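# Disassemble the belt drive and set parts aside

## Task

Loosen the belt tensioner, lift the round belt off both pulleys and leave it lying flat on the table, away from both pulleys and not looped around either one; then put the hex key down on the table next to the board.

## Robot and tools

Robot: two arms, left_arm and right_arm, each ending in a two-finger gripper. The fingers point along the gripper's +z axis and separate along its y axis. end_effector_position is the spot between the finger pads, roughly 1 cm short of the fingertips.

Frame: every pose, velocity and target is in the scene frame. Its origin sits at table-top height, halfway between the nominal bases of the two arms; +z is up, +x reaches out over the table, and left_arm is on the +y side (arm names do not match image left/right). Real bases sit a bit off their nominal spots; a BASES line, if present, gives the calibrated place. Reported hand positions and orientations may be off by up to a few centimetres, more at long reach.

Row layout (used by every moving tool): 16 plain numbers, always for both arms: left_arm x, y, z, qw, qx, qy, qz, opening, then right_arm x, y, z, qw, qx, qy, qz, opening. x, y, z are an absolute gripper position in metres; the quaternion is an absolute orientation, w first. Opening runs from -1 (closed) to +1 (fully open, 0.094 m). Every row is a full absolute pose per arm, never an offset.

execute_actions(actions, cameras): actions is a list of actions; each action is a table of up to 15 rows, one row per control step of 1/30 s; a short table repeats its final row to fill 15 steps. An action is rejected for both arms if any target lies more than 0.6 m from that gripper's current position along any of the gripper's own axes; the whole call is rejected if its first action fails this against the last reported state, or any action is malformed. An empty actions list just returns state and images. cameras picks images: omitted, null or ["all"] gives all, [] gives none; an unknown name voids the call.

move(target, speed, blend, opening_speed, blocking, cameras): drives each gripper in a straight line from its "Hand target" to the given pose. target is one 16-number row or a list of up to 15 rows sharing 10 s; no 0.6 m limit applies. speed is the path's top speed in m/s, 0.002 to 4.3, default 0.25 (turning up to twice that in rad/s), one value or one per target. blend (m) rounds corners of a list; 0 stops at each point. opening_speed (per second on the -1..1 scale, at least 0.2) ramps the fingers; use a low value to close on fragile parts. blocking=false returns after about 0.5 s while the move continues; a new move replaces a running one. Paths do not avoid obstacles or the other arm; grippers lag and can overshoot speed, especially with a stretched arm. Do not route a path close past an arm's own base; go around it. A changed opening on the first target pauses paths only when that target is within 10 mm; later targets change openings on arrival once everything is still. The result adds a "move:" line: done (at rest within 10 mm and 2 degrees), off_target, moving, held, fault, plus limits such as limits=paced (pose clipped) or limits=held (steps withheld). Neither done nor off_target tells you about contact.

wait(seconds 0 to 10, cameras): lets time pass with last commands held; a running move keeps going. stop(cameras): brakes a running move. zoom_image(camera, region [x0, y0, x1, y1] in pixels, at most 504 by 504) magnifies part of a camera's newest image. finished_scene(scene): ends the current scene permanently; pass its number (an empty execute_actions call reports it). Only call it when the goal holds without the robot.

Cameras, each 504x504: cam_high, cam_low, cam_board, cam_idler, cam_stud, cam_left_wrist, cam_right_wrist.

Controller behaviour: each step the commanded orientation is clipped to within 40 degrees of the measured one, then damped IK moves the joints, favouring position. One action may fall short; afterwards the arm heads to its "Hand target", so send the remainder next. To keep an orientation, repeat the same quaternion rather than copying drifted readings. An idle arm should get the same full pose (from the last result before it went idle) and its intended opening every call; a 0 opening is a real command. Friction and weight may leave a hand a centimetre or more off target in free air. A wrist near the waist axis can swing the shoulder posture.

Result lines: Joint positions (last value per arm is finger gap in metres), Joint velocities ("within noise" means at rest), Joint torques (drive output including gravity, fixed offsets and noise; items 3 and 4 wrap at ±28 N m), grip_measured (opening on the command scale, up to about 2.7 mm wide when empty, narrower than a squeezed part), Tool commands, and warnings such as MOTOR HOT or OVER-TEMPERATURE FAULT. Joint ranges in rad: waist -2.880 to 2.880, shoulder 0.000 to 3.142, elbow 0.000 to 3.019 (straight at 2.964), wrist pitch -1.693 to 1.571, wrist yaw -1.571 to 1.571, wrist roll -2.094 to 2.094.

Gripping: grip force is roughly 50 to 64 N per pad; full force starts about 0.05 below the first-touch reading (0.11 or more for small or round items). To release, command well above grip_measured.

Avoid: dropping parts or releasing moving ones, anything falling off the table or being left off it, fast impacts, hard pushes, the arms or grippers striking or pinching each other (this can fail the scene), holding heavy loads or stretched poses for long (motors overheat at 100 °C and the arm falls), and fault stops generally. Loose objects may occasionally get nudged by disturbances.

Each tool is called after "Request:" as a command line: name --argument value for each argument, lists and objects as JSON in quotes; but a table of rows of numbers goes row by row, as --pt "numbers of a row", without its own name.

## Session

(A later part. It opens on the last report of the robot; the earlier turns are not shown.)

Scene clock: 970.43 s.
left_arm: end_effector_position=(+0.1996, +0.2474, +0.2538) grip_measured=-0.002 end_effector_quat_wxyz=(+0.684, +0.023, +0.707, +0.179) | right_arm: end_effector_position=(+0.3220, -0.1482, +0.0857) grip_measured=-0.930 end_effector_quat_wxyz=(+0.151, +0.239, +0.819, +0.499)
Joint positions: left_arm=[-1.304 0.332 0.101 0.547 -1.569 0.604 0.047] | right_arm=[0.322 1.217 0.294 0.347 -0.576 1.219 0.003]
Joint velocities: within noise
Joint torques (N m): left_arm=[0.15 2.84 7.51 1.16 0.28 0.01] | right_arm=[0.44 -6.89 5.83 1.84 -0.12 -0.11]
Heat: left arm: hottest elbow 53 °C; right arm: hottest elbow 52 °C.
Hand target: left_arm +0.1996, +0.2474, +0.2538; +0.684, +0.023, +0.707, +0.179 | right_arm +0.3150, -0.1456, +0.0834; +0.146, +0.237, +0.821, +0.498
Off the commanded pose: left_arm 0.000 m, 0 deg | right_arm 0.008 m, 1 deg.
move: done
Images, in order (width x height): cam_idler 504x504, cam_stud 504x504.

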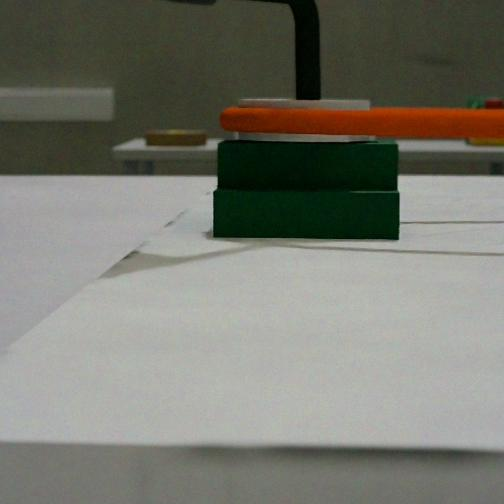

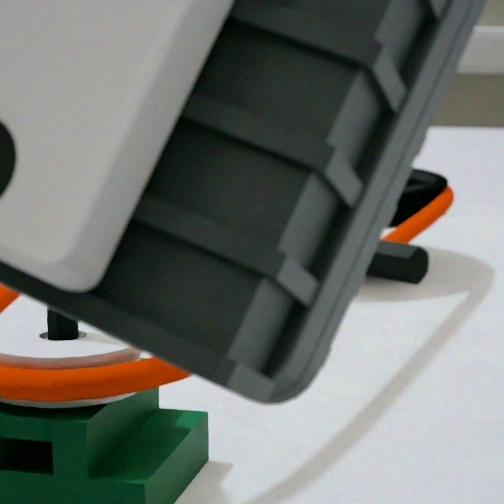

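Request:
move --pt "0.1996 0.2474 0.2538 0.684 0.023 0.707 0.179 0.0 0.3176 -0.1539 0.0835 0.1461 0.2372 0.8216 0.4988 -1.0" --speed '[0.02]' --cameras '["cam_idler", "cam_stud"]'

Request:
zoom_image --camera "cam_stud" --region '[0, 180, 240, 420]'

Request:
zoom_image --camera "cam_idler" --region '[230, 0, 390, 160]'

Scene clock: 976.13 s.
left_arm: end_effector_position=(+0.1996, +0.2474, +0.2538) grip_measured=-0.002 end_effector_quat_wxyz=(+0.684, +0.023, +0.707, +0.179) | right_arm: end_effector_position=(+0.3208, -0.1484, +0.0870) grip_measured=-0.930 end_effector_quat_wxyz=(+0.147, +0.234, +0.819, +0.503)
Joint positions: left_arm=[-1.304 0.332 0.101 0.547 -1.569 0.604 0.047] | right_arm=[0.313 1.216 0.294 0.345 -0.6 1.212 0.003]
Joint velocities: within noise
Joint torques (N m): left_arm=[0.03 2.84 7.5 1.14 0.28 0] | right_arm=[-2.02 -7.06 5.97 1.16 -0.31 -0.21]
Heat: left arm: hottest elbow 53 °C; right arm: hottest elbow 52 °C.
Hand target: left_arm +0.1996, +0.2474, +0.2538; +0.684, +0.023, +0.707, +0.179 | right_arm +0.3176, -0.1537, +0.0834; +0.146, +0.237, +0.821, +0.499
Off the commanded pose: left_arm 0.000 m, 0 deg | right_arm 0.007 m, 1 deg.
move: done
Images, in order (width x height): cam_idler 504x504, cam_stud 504x504.

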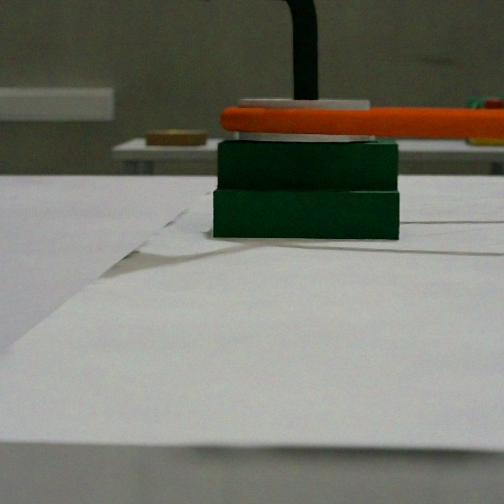

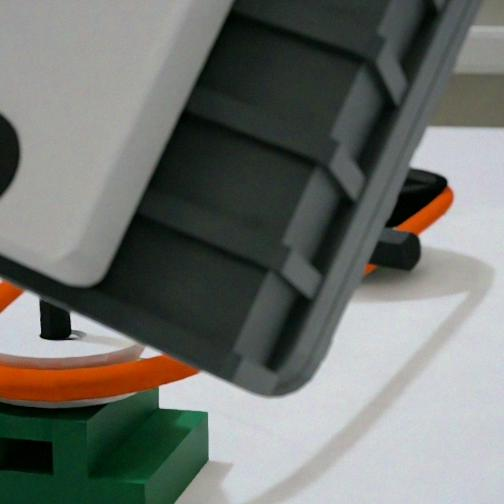

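Scaled by 2.100.

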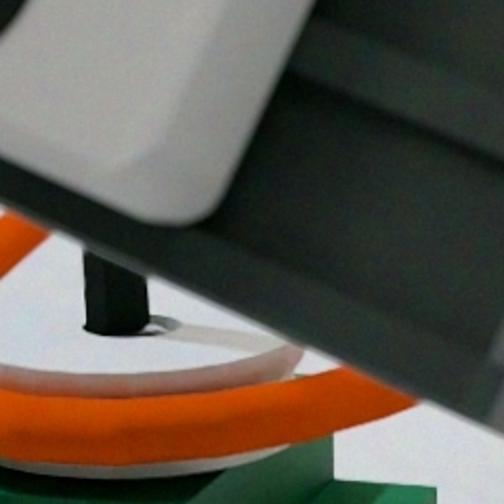

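Scaled by 3.150.

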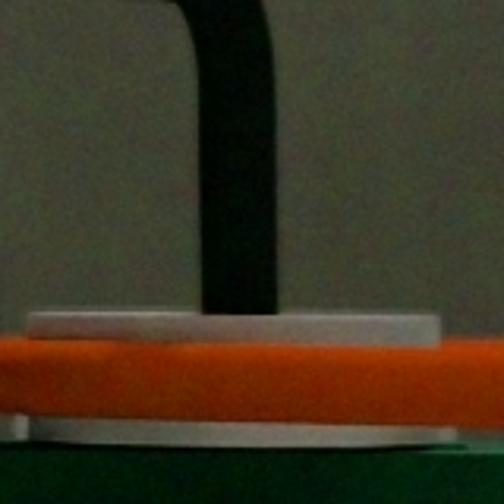

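Request:
move --pt "0.1996 0.2474 0.2538 0.684 0.023 0.707 0.179 0.0 0.3185 -0.1553 0.0785 0.1461 0.2372 0.8216 0.4988 -1.0" --speed '[0.02]' --cameras '["cam_idler", "cam_stud"]'

Request:
zoom_image --camera "cam_stud" --region '[0, 180, 240, 420]'

Request:
zoom_image --camera "cam_idler" --region '[230, 0, 390, 160]'

Scene clock: 995.13 s.
left_arm: end_effector_position=(+0.1996, +0.2474, +0.2538) grip_measured=-0.002 end_effector_quat_wxyz=(+0.684, +0.023, +0.707, +0.179) | right_arm: end_effector_position=(+0.3203, -0.1501, +0.0861) grip_measured=-0.930 end_effector_quat_wxyz=(+0.146, +0.234, +0.819, +0.503)
Joint positions: left_arm=[-1.304 0.332 0.101 0.547 -1.569 0.604 0.047] | right_arm=[0.307 1.217 0.292 0.344 -0.606 1.208 0.003]
Joint velocities: within noise
Joint torques (N m): left_arm=[0.15 2.9 7.5 1.14 0.28 0] | right_arm=[-1.67 -5.07 5.83 2.19 -0.33 -0.26]
Heat: left arm: hottest elbow 54 °C; right arm: hottest elbow 51 °C.
Hand target: left_arm +0.1996, +0.2474, +0.2538; +0.684, +0.023, +0.707, +0.179 | right_arm +0.3183, -0.1552, +0.0786; +0.146, +0.237, +0.821, +0.498
Off the commanded pose: left_arm 0.000 m, 0 deg | right_arm 0.009 m, 1 deg.
move: done
Images, in order (width x height): cam_idler 504x504, cam_stud 504x504.

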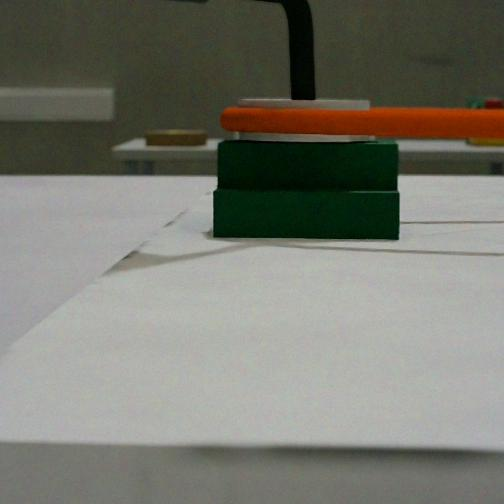

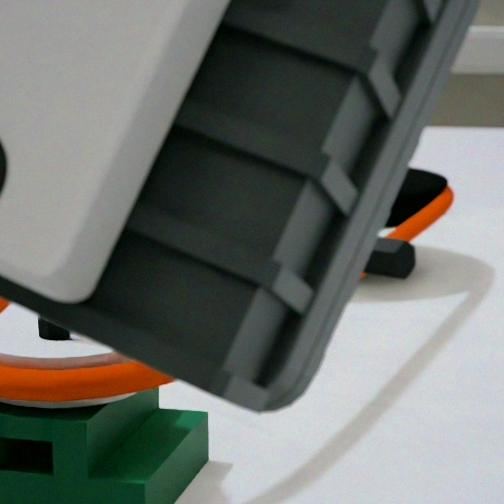

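Scaled by 2.100.

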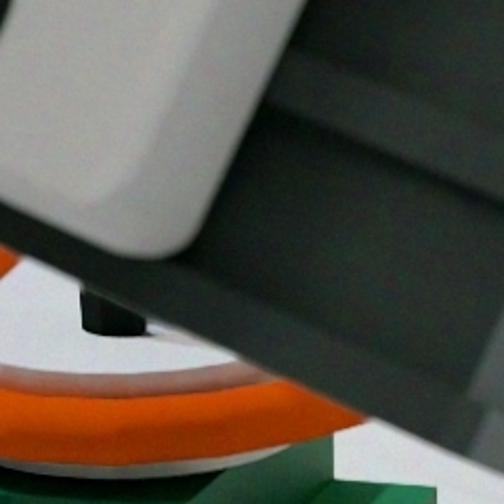

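Scaled by 3.150.

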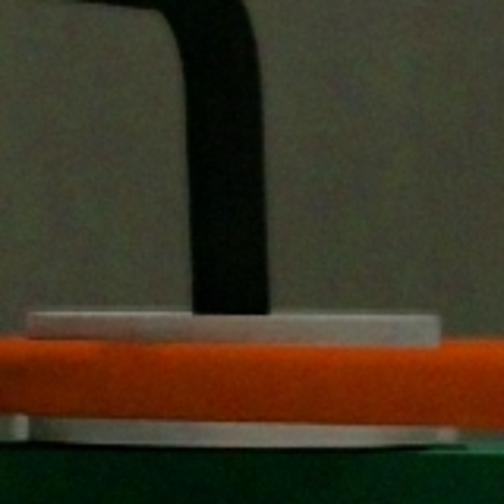

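Request:
move --pt "0.1996 0.2474 0.2538 0.684 0.023 0.707 0.179 0.0 0.3465 -0.1415 0.1030 0.1461 0.2372 0.8216 0.4988 -1.0" --pt "0.1996 0.2474 0.2538 0.684 0.023 0.707 0.179 0.0 0.3151 -0.1518 0.0815 0.1461 0.2372 0.8216 0.4988 -1.0" --speed '[0.02]' --cameras '["cam_idler", "cam_stud"]'

Request:
zoom_image --camera "cam_stud" --region '[0, 180, 240, 420]'

Request:
zoom_image --camera "cam_idler" --region '[230, 0, 390, 160]'

speed must be one number or one for each of the 2 targets, got a list of 1; nothing of the call was run

Scaled by 2.100.

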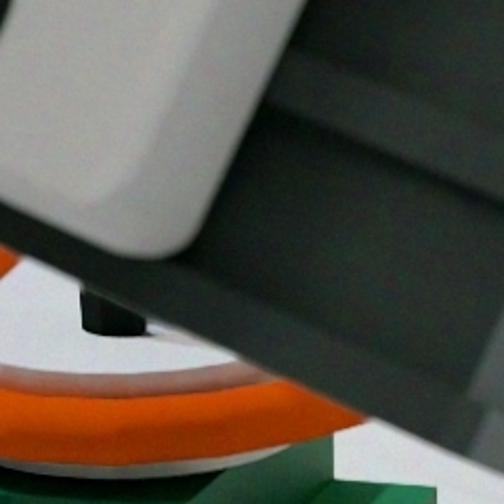

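Scaled by 3.150.

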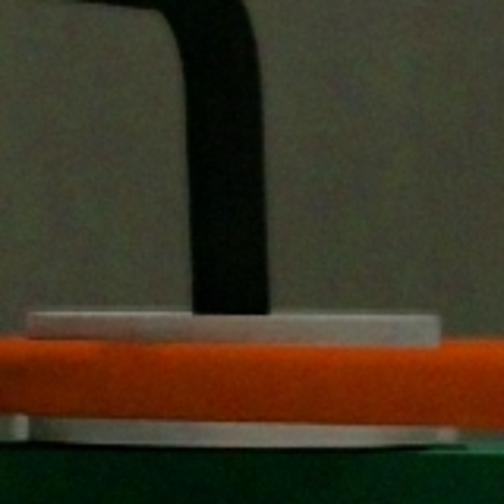

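Request:
move --pt "0.1996 0.2474 0.2538 0.684 0.023 0.707 0.179 0.0 0.3440 -0.1425 0.1040 0.1461 0.2372 0.8216 0.4988 -1.0" --speed 0.02 --cameras '["cam_idler", "cam_stud"]'

Request:
zoom_image --camera "cam_stud" --region '[0, 180, 240, 420]'

Request:
zoom_image --camera "cam_idler" --region '[230, 0, 390, 160]'

Scene clock: 1017.40 s.
left_arm: end_effector_position=(+0.1996, +0.2474, +0.2538) grip_measured=-0.002 end_effector_quat_wxyz=(+0.684, +0.023, +0.707, +0.179) | right_arm: end_effector_position=(+0.3261, -0.1495, +0.0859) grip_measured=-0.930 end_effector_quat_wxyz=(+0.133, +0.245, +0.826, +0.490)
Joint positions: left_arm=[-1.304 0.332 0.101 0.547 -1.569 0.604 0.047] | right_arm=[0.306 1.217 0.328 0.263 -0.598 1.207 0.003]
Joint velocities: within noise
Joint torques (N m): left_arm=[0.09 2.96 7.53 1.14 0.27 0] | right_arm=[-0.44 -6.77 10.77 1.22 -0.13 -0.16]
Heat: left arm: hottest elbow 54 °C; right arm: hottest elbow 51 °C.
Hand target: left_arm +0.1996, +0.2474, +0.2538; +0.684, +0.023, +0.707, +0.179 | right_arm +0.3429, -0.1431, +0.1045; +0.146, +0.237, +0.821, +0.499
Off the commanded pose: left_arm 0.000 m, 0 deg | right_arm 0.026 m, 2 deg.
move: off_target (right_arm)
Images, in order (width x height): cam_idler 504x504, cam_stud 504x504.

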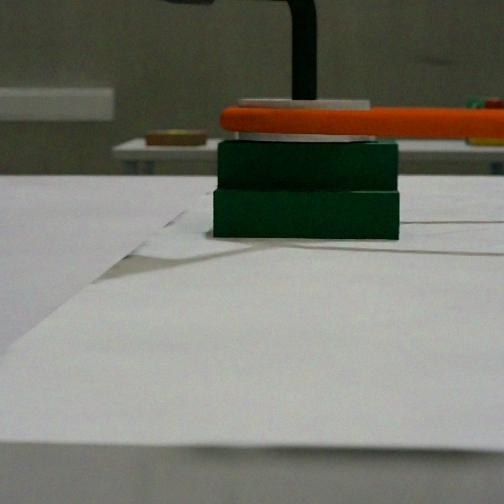

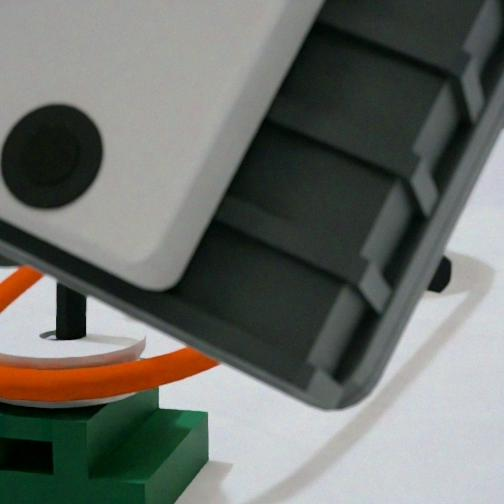

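Scaled by 2.100.

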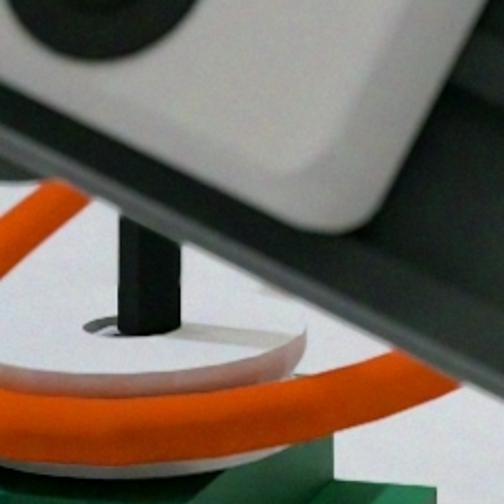

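Scaled by 3.150.

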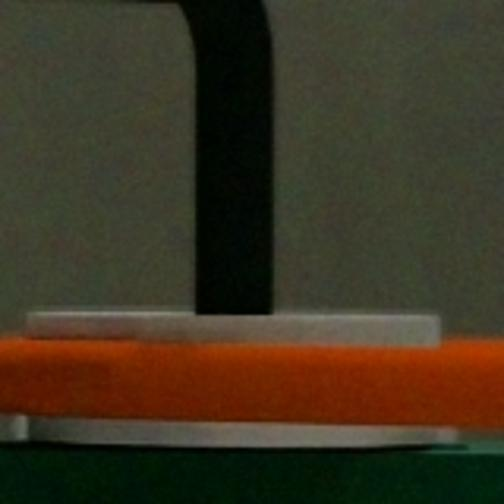

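Request:
move --pt "0.1996 0.2474 0.2538 0.684 0.023 0.707 0.179 0.0 0.3246 -0.1487 0.0850 0.1461 0.2372 0.8216 0.4988 -1.0" --pt "0.1996 0.2474 0.2538 0.684 0.023 0.707 0.179 0.0 0.3132 -0.1524 0.0775 0.1461 0.2372 0.8216 0.4988 -1.0" --speed '[0.02, 0.006]' --cameras '["cam_idler", "cam_stud"]'

Request:
zoom_image --camera "cam_stud" --region '[0, 180, 240, 420]'

Request:
zoom_image --camera "cam_idler" --region '[230, 0, 390, 160]'

Scene clock: 1026.47 s.
left_arm: end_effector_position=(+0.1996, +0.2474, +0.2538) grip_measured=-0.002 end_effector_quat_wxyz=(+0.684, +0.023, +0.707, +0.179) | right_arm: end_effector_position=(+0.3206, -0.1515, +0.0853) grip_measured=-0.930 end_effector_quat_wxyz=(+0.152, +0.235, +0.819, +0.502)
Joint positions: left_arm=[-1.304 0.332 0.101 0.547 -1.569 0.604 0.047] | right_arm=[0.306 1.217 0.287 0.354 -0.596 1.207 0.003]
Joint velocities: within noise
Joint torques (N m): left_arm=[0.09 2.9 7.53 1.14 0.27 0.01] | right_arm=[-0.32 -5.66 5.2 2.07 -0.13 -0.14]
Heat: left arm: hottest elbow 54 °C; right arm: hottest elbow 52 °C.
Hand target: left_arm +0.1996, +0.2474, +0.2538; +0.684, +0.023, +0.707, +0.179 | right_arm +0.3132, -0.1524, +0.0777; +0.146, +0.237, +0.821, +0.498
Off the commanded pose: left_arm 0.000 m, 0 deg | right_arm 0.011 m, 1 deg.
move: off_target (right_arm)
Images, in order (width x height): cam_idler 504x504, cam_stud 504x504.

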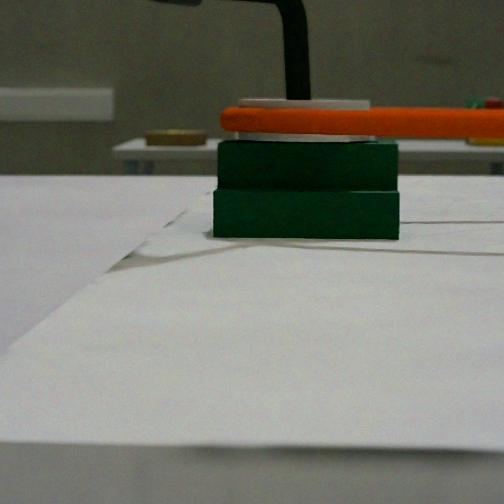

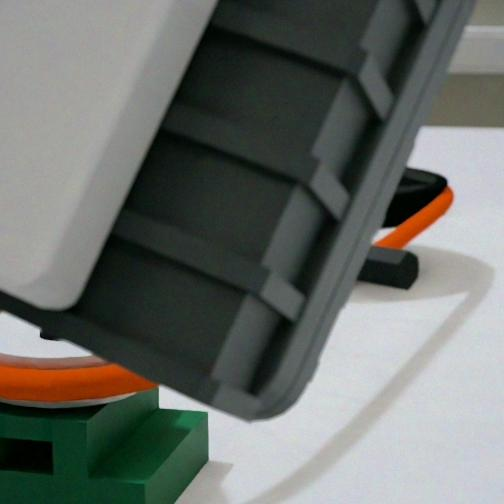

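Scaled by 2.100.

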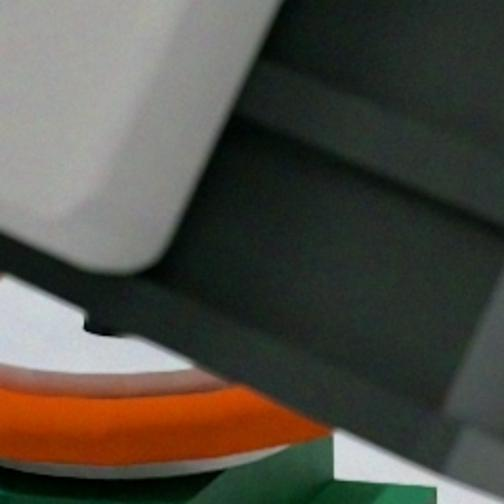

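Scaled by 3.150.

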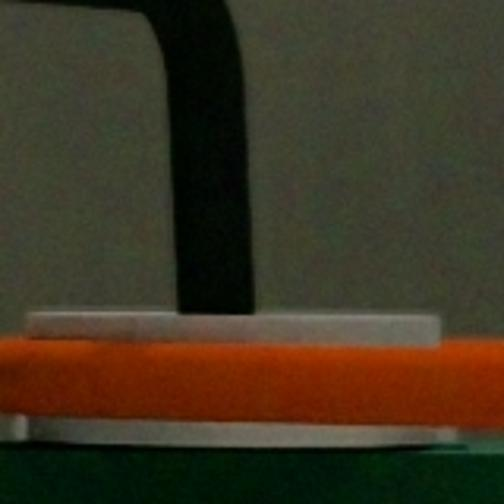

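Request:
move --pt "0.1996 0.2474 0.2538 0.684 0.023 0.707 0.179 0.0 0.3425 -0.1392 0.1060 0.1461 0.2372 0.8216 0.4988 -1.0" --speed 0.025 --cameras '["cam_idler", "cam_stud"]'

Request:
zoom_image --camera "cam_stud" --region '[0, 180, 240, 420]'

Request:
zoom_image --camera "cam_idler" --region '[230, 0, 390, 160]'

Scene clock: 1035.70 s.
left_arm: end_effector_position=(+0.1996, +0.2474, +0.2538) grip_measured=-0.002 end_effector_quat_wxyz=(+0.684, +0.023, +0.707, +0.179) | right_arm: end_effector_position=(+0.3262, -0.1496, +0.0861) grip_measured=-0.930 end_effector_quat_wxyz=(+0.135, +0.248, +0.826, +0.488)
Joint positions: left_arm=[-1.304 0.332 0.101 0.547 -1.569 0.604 0.047] | right_arm=[0.31 1.212 0.327 0.259 -0.588 1.211 0.003]
Joint velocities: within noise
Joint torques (N m): left_arm=[0.15 2.9 7.51 1.14 0.27 0.01] | right_arm=[0.26 -6.95 10.86 1.25 -0.12 -0.11]
Heat: left arm: hottest elbow 54 °C; right arm: hottest elbow 52 °C.
Hand target: left_arm +0.1996, +0.2474, +0.2538; +0.684, +0.023, +0.707, +0.179 | right_arm +0.3414, -0.1399, +0.1067; +0.146, +0.237, +0.821, +0.499
Off the commanded pose: left_arm 0.000 m, 0 deg | right_arm 0.028 m, 2 deg.
move: off_target (right_arm)
Images, in order (width x height): cam_idler 504x504, cam_stud 504x504.

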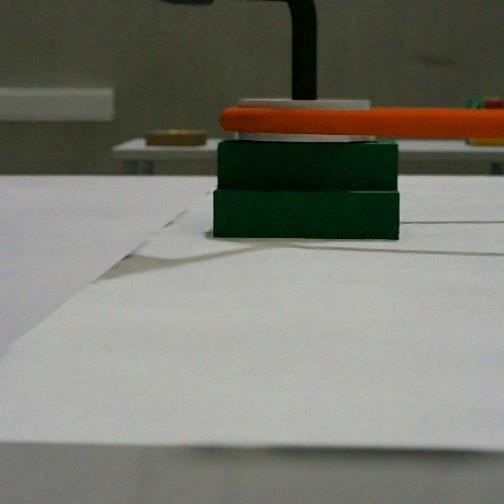

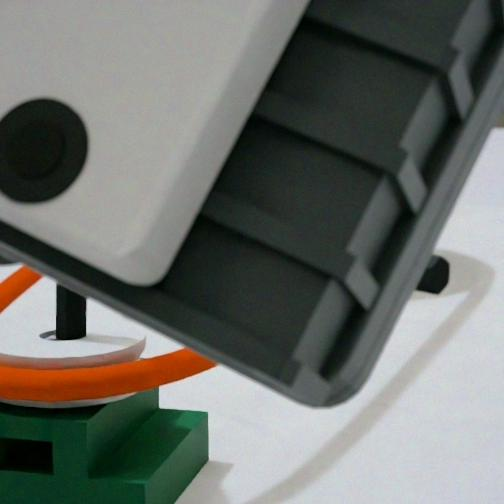

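Scaled by 2.100.

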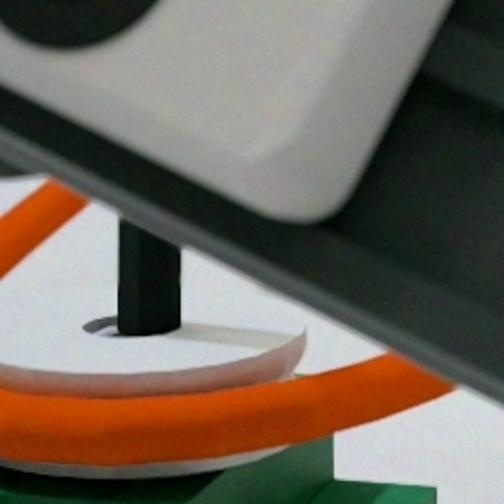

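Scaled by 3.150.

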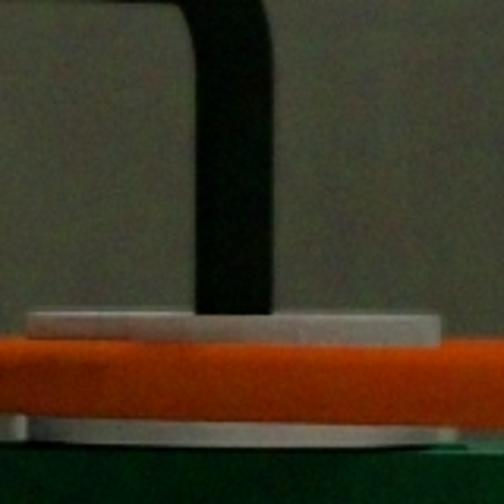

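Request:
move --pt "0.1996 0.2474 0.2538 0.684 0.023 0.707 0.179 0.0 0.3235 -0.1455 0.0840 0.1461 0.2372 0.8216 0.4988 -1.0" --pt "0.1996 0.2474 0.2538 0.684 0.023 0.707 0.179 0.0 0.3145 -0.1484 0.0775 0.1461 0.2372 0.8216 0.4988 -1.0" --speed '[0.02, 0.006]' --cameras '["cam_idler", "cam_stud"]'

Request:
zoom_image --camera "cam_stud" --region '[0, 180, 240, 420]'

Request:
zoom_image --camera "cam_idler" --region '[230, 0, 390, 160]'

Scene clock: 1043.10 s.
left_arm: end_effector_position=(+0.1996, +0.2474, +0.2538) grip_measured=-0.002 end_effector_quat_wxyz=(+0.684, +0.023, +0.707, +0.179) | right_arm: end_effector_position=(+0.3220, -0.1506, +0.0850) grip_measured=-0.930 end_effector_quat_wxyz=(+0.154, +0.237, +0.818, +0.501)
Joint positions: left_arm=[-1.304 0.332 0.101 0.547 -1.569 0.604 0.047] | right_arm=[0.312 1.221 0.289 0.359 -0.585 1.213 0.003]
Joint velocities: within noise
Joint torques (N m): left_arm=[0.21 2.9 7.53 1.16 0.28 0.01] | right_arm=[0.38 -5.25 5.44 2.37 -0.11 -0.14]
Heat: left arm: hottest elbow 54 °C; right arm: hottest elbow 53 °C.
Hand target: left_arm +0.1996, +0.2474, +0.2538; +0.684, +0.023, +0.707, +0.179 | right_arm +0.3144, -0.1486, +0.0776; +0.146, +0.237, +0.821, +0.498
Off the commanded pose: left_arm 0.000 m, 0 deg | right_arm 0.011 m, 1 deg.
move: off_target (right_arm)
Images, in order (width x height): cam_idler 504x504, cam_stud 504x504.

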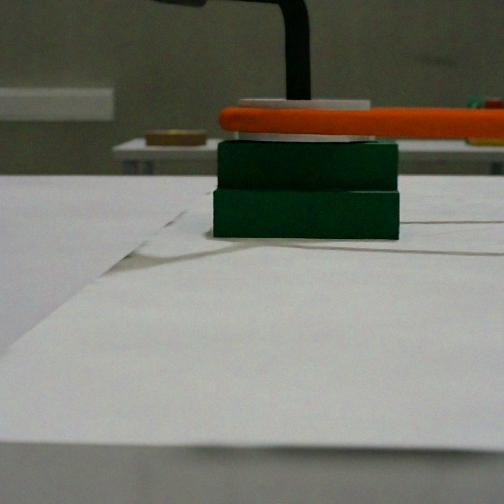

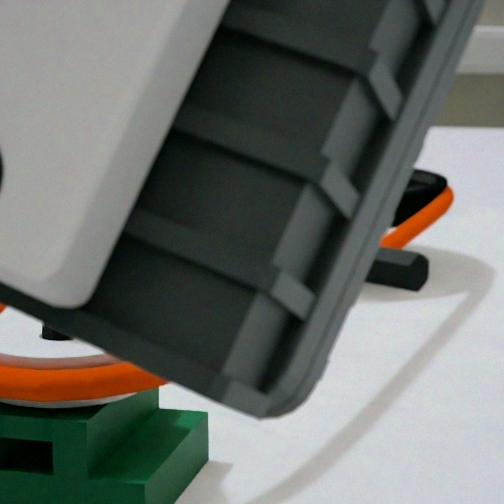

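Scaled by 2.100.

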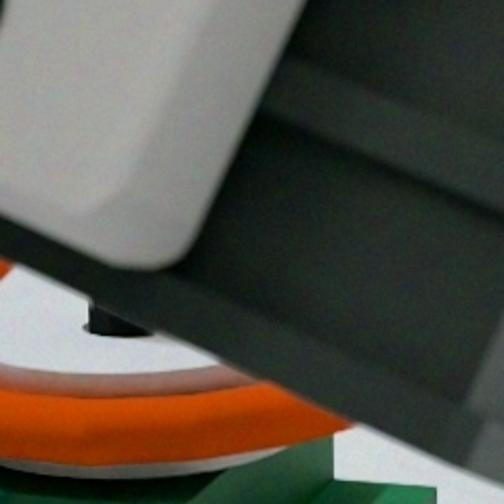

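Scaled by 3.150.

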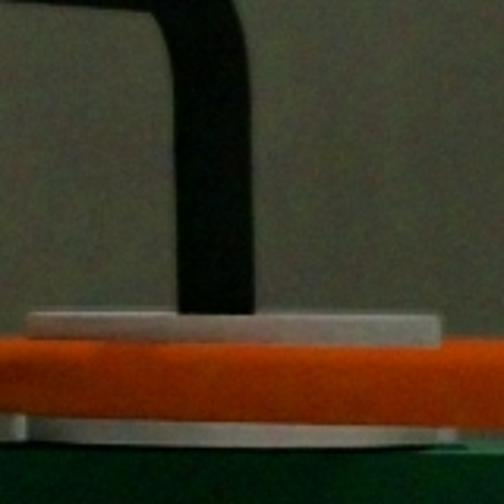

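Request:
move --pt "0.1996 0.2474 0.2538 0.684 0.023 0.707 0.179 0.0 0.3420 -0.1376 0.1060 0.1461 0.2372 0.8216 0.4988 -1.0" --pt "0.1996 0.2474 0.2538 0.684 0.023 0.707 0.179 0.0 0.3230 -0.1439 0.0840 0.1461 0.2372 0.8216 0.4988 -1.0" --pt "0.1996 0.2474 0.2538 0.684 0.023 0.707 0.179 0.0 0.3140 -0.1468 0.0775 0.1461 0.2372 0.8216 0.4988 -1.0" --speed '[0.025, 0.02, 0.006]' --cameras '["cam_idler", "cam_stud"]'

Request:
zoom_image --camera "cam_stud" --region '[0, 180, 240, 420]'

Request:
zoom_image --camera "cam_idler" --region '[230, 0, 390, 160]'

Scene clock: 1055.87 s.
left_arm: end_effector_position=(+0.1996, +0.2474, +0.2538) grip_measured=-0.002 end_effector_quat_wxyz=(+0.684, +0.023, +0.707, +0.179) | right_arm: end_effector_position=(+0.3216, -0.1490, +0.0852) grip_measured=-0.930 end_effector_quat_wxyz=(+0.154, +0.237, +0.818, +0.501)
Joint positions: left_arm=[-1.304 0.332 0.101 0.547 -1.569 0.604 0.047] | right_arm=[0.318 1.221 0.289 0.363 -0.579 1.217 0.003]
Joint velocities: within noise
Joint torques (N m): left_arm=[0.15 2.84 7.53 1.11 0.27 0] | right_arm=[0.38 -5.36 5.5 2.35 -0.11 -0.12]
Heat: left arm: hottest elbow 54 °C; right arm: hottest elbow 52 °C.
Hand target: left_arm +0.1996, +0.2474, +0.2538; +0.684, +0.023, +0.707, +0.179 | right_arm +0.3139, -0.1471, +0.0776; +0.146, +0.237, +0.821, +0.498
Off the commanded pose: left_arm 0.000 m, 0 deg | right_arm 0.011 m, 1 deg.
move: off_target (right_arm)
Images, in order (width x height): cam_idler 504x504, cam_stud 504x504.

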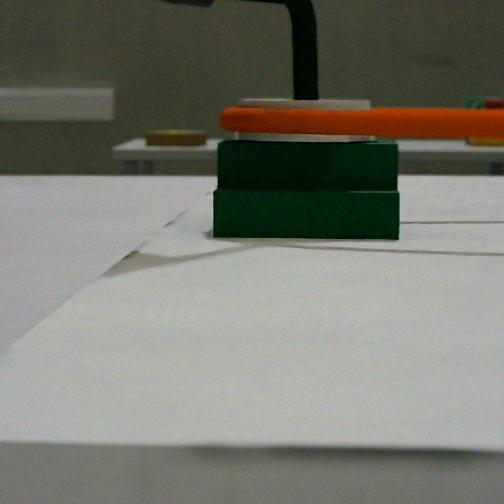

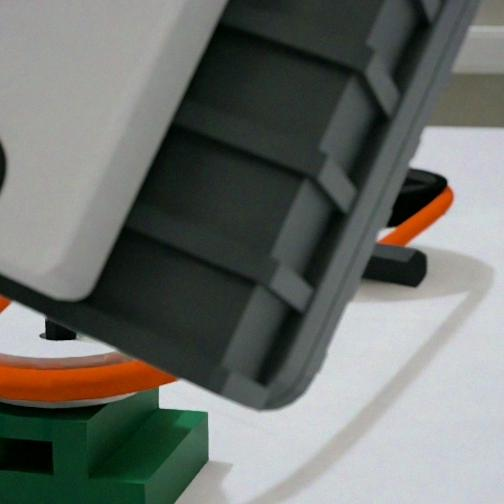

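Scaled by 2.100.

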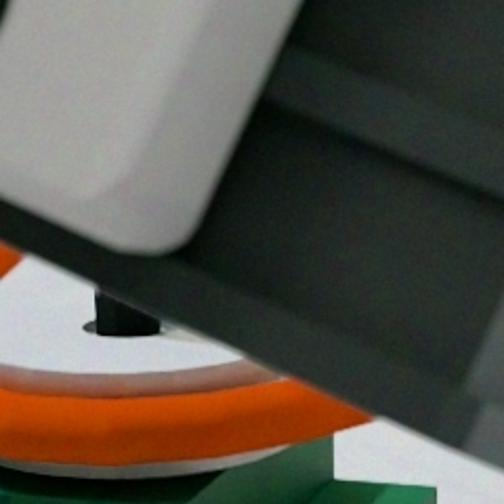

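Scaled by 3.150.

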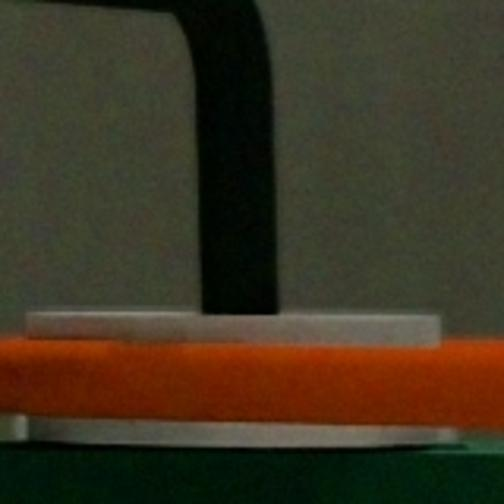

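Request:
move --pt "0.1996 0.2474 0.2538 0.684 0.023 0.707 0.179 0.0 0.3146 -0.1472 0.0765 0.1480 0.2403 0.8207 0.4983 -1.0" --speed 0.01 --cameras '["cam_idler", "cam_stud"]'

Request:
zoom_image --camera "cam_stud" --region '[0, 180, 240, 420]'

Request:
zoom_image --camera "cam_idler" --region '[230, 0, 390, 160]'

Scene clock: 1072.80 s.
left_arm: end_effector_position=(+0.1996, +0.2474, +0.2538) grip_measured=-0.002 end_effector_quat_wxyz=(+0.684, +0.023, +0.707, +0.179) | right_arm: end_effector_position=(+0.3218, -0.1496, +0.0851) grip_measured=-0.930 end_effector_quat_wxyz=(+0.156, +0.240, +0.817, +0.501)
Joint positions: left_arm=[-1.304 0.332 0.101 0.547 -1.569 0.604 0.047] | right_arm=[0.319 1.221 0.286 0.371 -0.574 1.223 0.003]
Joint velocities: within noise
Joint torques (N m): left_arm=[0.09 2.9 7.51 1.14 0.27 0] | right_arm=[0.32 -5.01 5.45 2.41 -0.04 -0.09]
Heat: left arm: hottest elbow 54 °C; right arm: hottest elbow 50 °C.
Hand target: left_arm +0.1996, +0.2474, +0.2538; +0.684, +0.023, +0.707, +0.179 | right_arm +0.3145, -0.1475, +0.0767; +0.148, +0.240, +0.820, +0.498
Off the commanded pose: left_arm 0.000 m, 0 deg | right_arm 0.011 m, 1 deg.
move: off_target (right_arm)
Images, in order (width x height): cam_idler 504x504, cam_stud 504x504.

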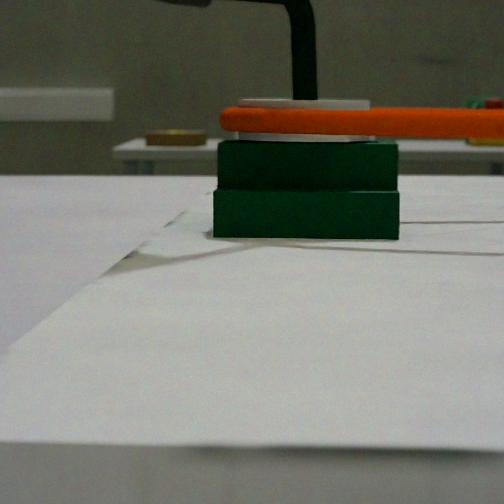

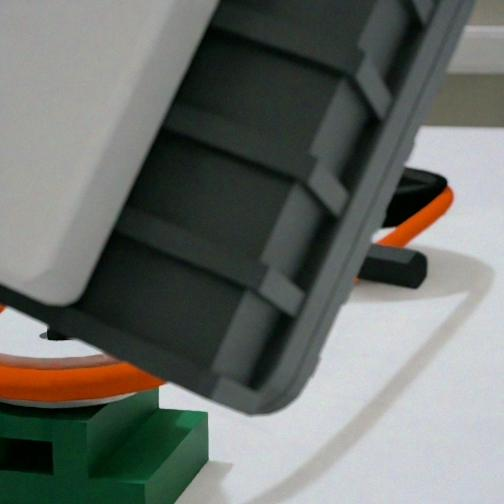

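Scaled by 2.100.

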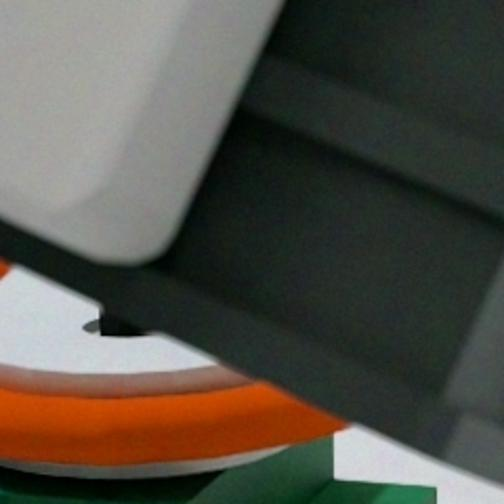

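Scaled by 3.150.

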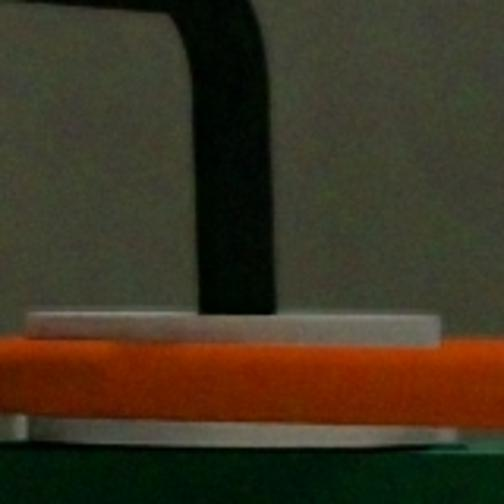

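Request:
move --pt "0.1996 0.2474 0.2538 0.684 0.023 0.707 0.179 0.0 0.3160 -0.1468 0.0760 0.1268 0.2531 0.8296 0.4838 -1.0" --speed 0.01 --cameras '["cam_idler", "cam_stud"]'

Request:
zoom_image --camera "cam_stud" --region '[0, 180, 240, 420]'

Request:
zoom_image --camera "cam_idler" --region '[230, 0, 390, 160]'

Scene clock: 1082.90 s.
left_arm: end_effector_position=(+0.1996, +0.2474, +0.2538) grip_measured=-0.002 end_effector_quat_wxyz=(+0.684, +0.023, +0.707, +0.179) | right_arm: end_effector_position=(+0.3204, -0.1504, +0.0824) grip_measured=-0.930 end_effector_quat_wxyz=(+0.142, +0.252, +0.821, +0.492)
Joint positions: left_arm=[-1.304 0.332 0.101 0.547 -1.569 0.604 0.047] | right_arm=[0.32 1.211 0.296 0.314 -0.57 1.232 0.003]
Joint velocities: within noise
Joint torques (N m): left_arm=[0.03 2.9 7.5 1.14 0.27 0.01] | right_arm=[0.26 -5.42 7.41 0.43 -0.24 -0.2]
Heat: left arm: hottest elbow 54 °C; right arm: hottest elbow 50 °C.
Hand target: left_arm +0.1996, +0.2474, +0.2538; +0.684, +0.023, +0.707, +0.179 | right_arm +0.3158, -0.1470, +0.0761; +0.127, +0.253, +0.828, +0.483
Off the commanded pose: left_arm 0.000 m, 0 deg | right_arm 0.009 m, 2 deg.
move: done
Images, in order (width x height): cam_idler 504x504, cam_stud 504x504.

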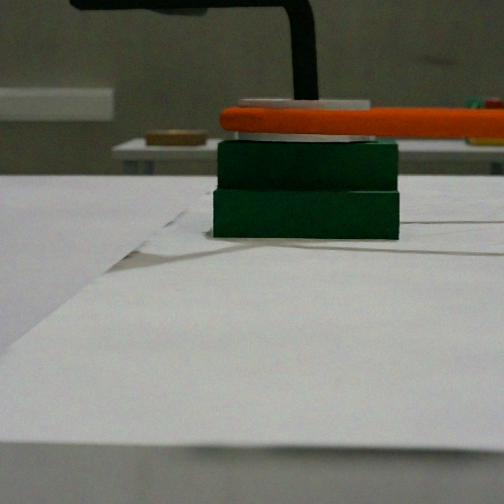

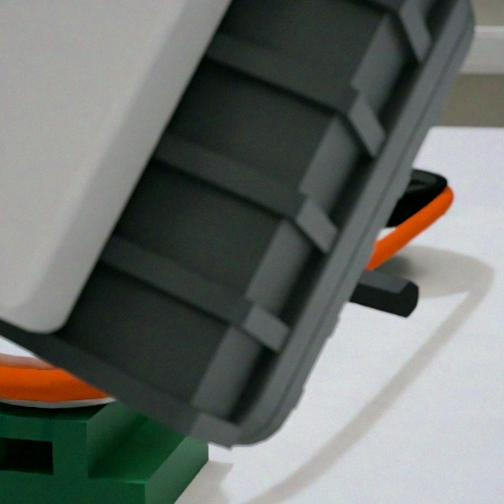

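Scaled by 2.100.

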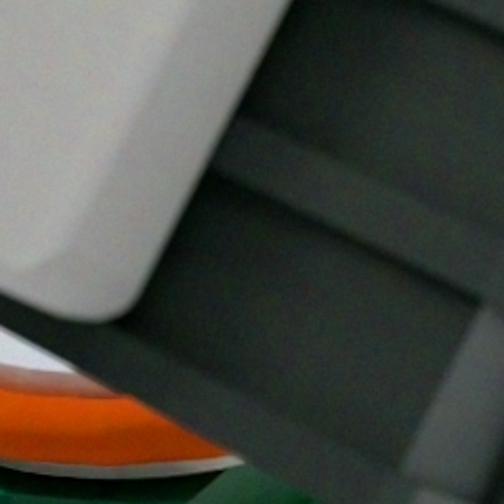

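Scaled by 3.150.

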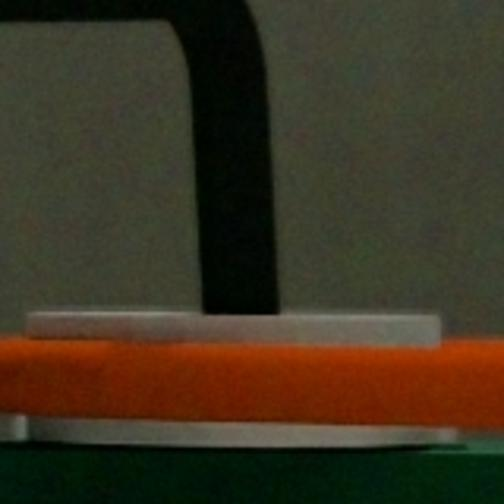

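Request:
move --pt "0.1996 0.2474 0.2538 0.684 0.023 0.707 0.179 0.0 0.3360 -0.1450 0.125 0.1408 0.2404 0.8237 0.4952 -1.0" --pt "0.1996 0.2474 0.2538 0.684 0.023 0.707 0.179 0.0 0.3447 -0.1510 0.155 0.1287 0.3391 0.8205 0.4431 -1.0" --pt "0.1996 0.2474 0.2538 0.684 0.023 0.707 0.179 0.0 0.3220 -0.1458 0.095 0.1648 0.2803 0.8110 0.4877 -1.0" --speed 0.08 --cameras '["cam_idler", "cam_stud", "cam_right_wrist"]'

Request:
zoom_image --camera "cam_stud" --region '[0, 180, 240, 420]'

Request:
zoom_image --camera "cam_idler" --region '[230, 0, 390, 160]'

Scene clock: 1121.03 s.
left_arm: end_effector_position=(+0.1996, +0.2474, +0.2538) grip_measured=-0.002 end_effector_quat_wxyz=(+0.684, +0.023, +0.707, +0.179) | right_arm: end_effector_position=(+0.3256, -0.1501, +0.0979) grip_measured=-0.931 end_effector_quat_wxyz=(+0.165, +0.290, +0.808, +0.485)
Joint positions: left_arm=[-1.304 0.332 0.101 0.547 -1.569 0.604 0.047] | right_arm=[0.361 1.139 0.3 0.281 -0.458 1.32 0.003]
Joint velocities: within noise
Joint torques (N m): left_arm=[0.15 2.9 7.51 1.16 0.27 0.01] | right_arm=[0.38 -4.48 6.8 2.63 -0.22 -0.25]
Heat: left arm: hottest elbow 54 °C; right arm: hottest elbow 51 °C.
Hand target: left_arm +0.1996, +0.2474, +0.2538; +0.684, +0.023, +0.707, +0.179 | right_arm +0.3218, -0.1459, +0.0950; +0.164, +0.280, +0.811, +0.487
Off the commanded pose: left_arm 0.000 m, 0 deg | right_arm 0.006 m, 1 deg.
move: done
Images, in order (width x height): cam_idler 504x504, cam_stud 504x504, cam_right_wrist 504x504.

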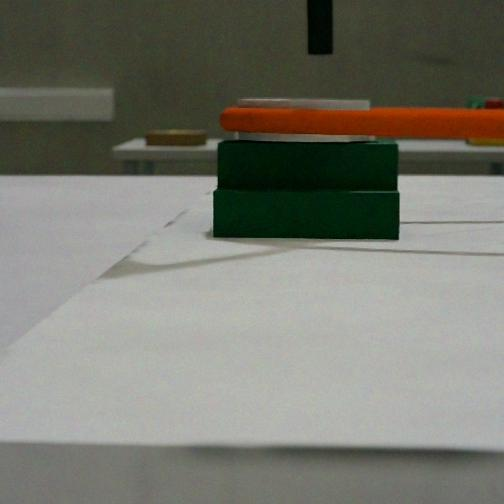

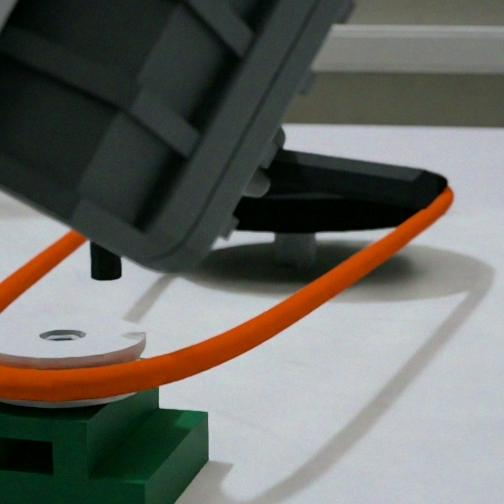

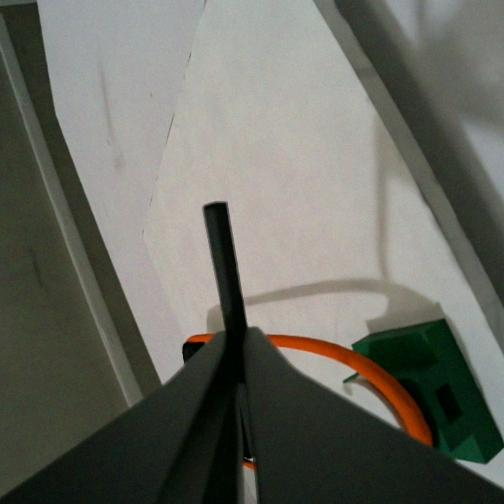

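Scaled by 2.100.

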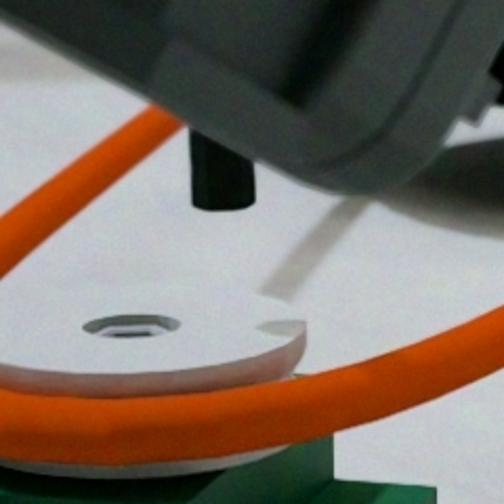

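Scaled by 3.150.

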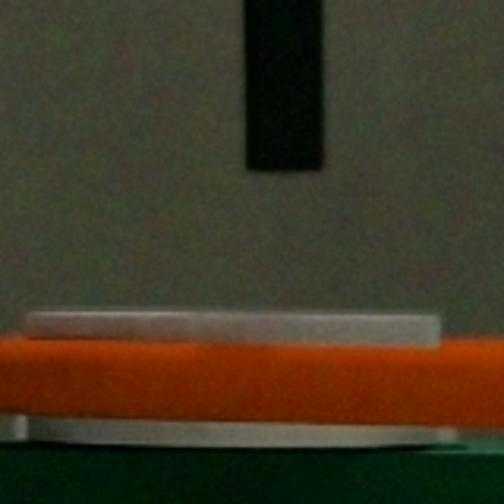

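Request:
move --pt "0.1996 0.2474 0.2538 0.684 0.023 0.707 0.179 0.0 0.3377 -0.1540 0.148 0.1287 0.3391 0.8205 0.4431 -1.0" --pt "0.1996 0.2474 0.2538 0.684 0.023 0.707 0.179 0.0 0.3150 -0.1488 0.0875 0.1648 0.2803 0.8110 0.4877 -1.0" --speed 0.08 --cameras '["cam_idler", "cam_stud"]'

Request:
zoom_image --camera "cam_stud" --region '[0, 180, 240, 420]'

Request:
zoom_image --camera "cam_idler" --region '[230, 0, 390, 160]'

Scene clock: 1128.60 s.
left_arm: end_effector_position=(+0.1996, +0.2474, +0.2538) grip_measured=-0.002 end_effector_quat_wxyz=(+0.684, +0.023, +0.707, +0.179) | right_arm: end_effector_position=(+0.3186, -0.1527, +0.0904) grip_measured=-0.931 end_effector_quat_wxyz=(+0.165, +0.290, +0.808, +0.485)
Joint positions: left_arm=[-1.304 0.332 0.101 0.547 -1.569 0.604 0.047] | right_arm=[0.361 1.144 0.273 0.313 -0.458 1.319 0.003]
Joint velocities: within noise
Joint torques (N m): left_arm=[0.09 2.96 7.51 1.14 0.27 0.01] | right_arm=[0.44 -4.66 6.56 2.99 -0.22 -0.25]
Heat: left arm: hottest elbow 54 °C; right arm: hottest elbow 52 °C.
Hand target: left_arm +0.1996, +0.2474, +0.2538; +0.684, +0.023, +0.707, +0.179 | right_arm +0.3150, -0.1489, +0.0876; +0.165, +0.280, +0.811, +0.487
Off the commanded pose: left_arm 0.000 m, 0 deg | right_arm 0.006 m, 1 deg.
move: done
Images, in order (width x height): cam_idler 504x504, cam_stud 504x504.

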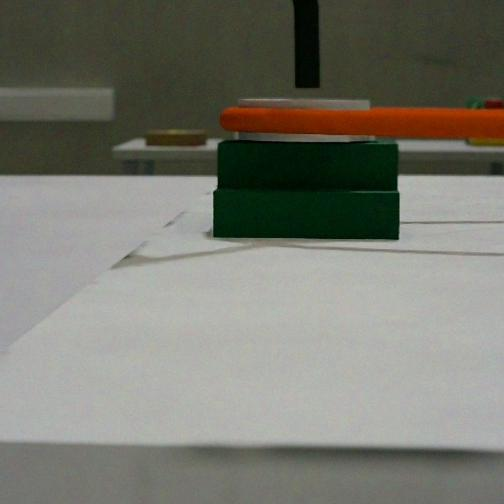

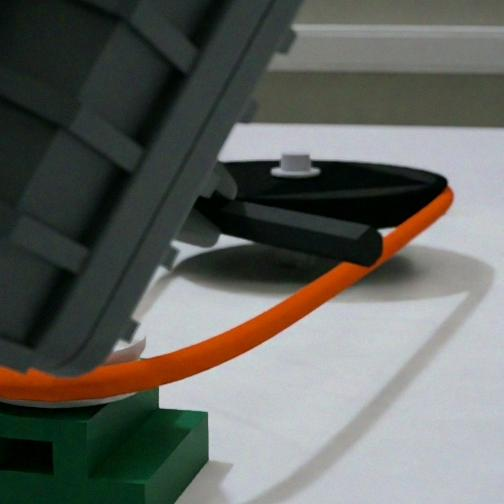

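Scaled by 2.100.

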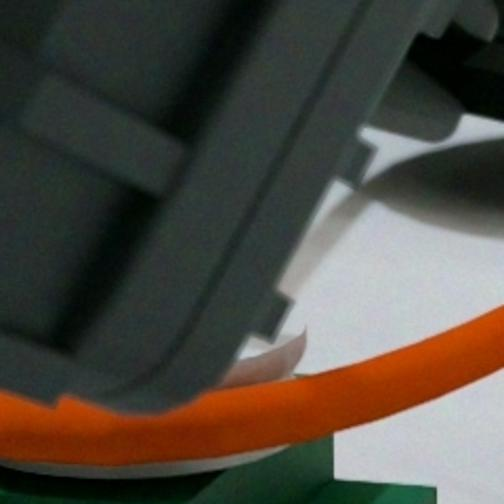

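Scaled by 3.150.

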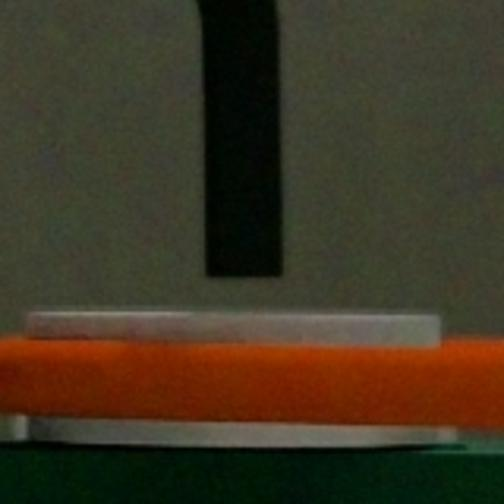

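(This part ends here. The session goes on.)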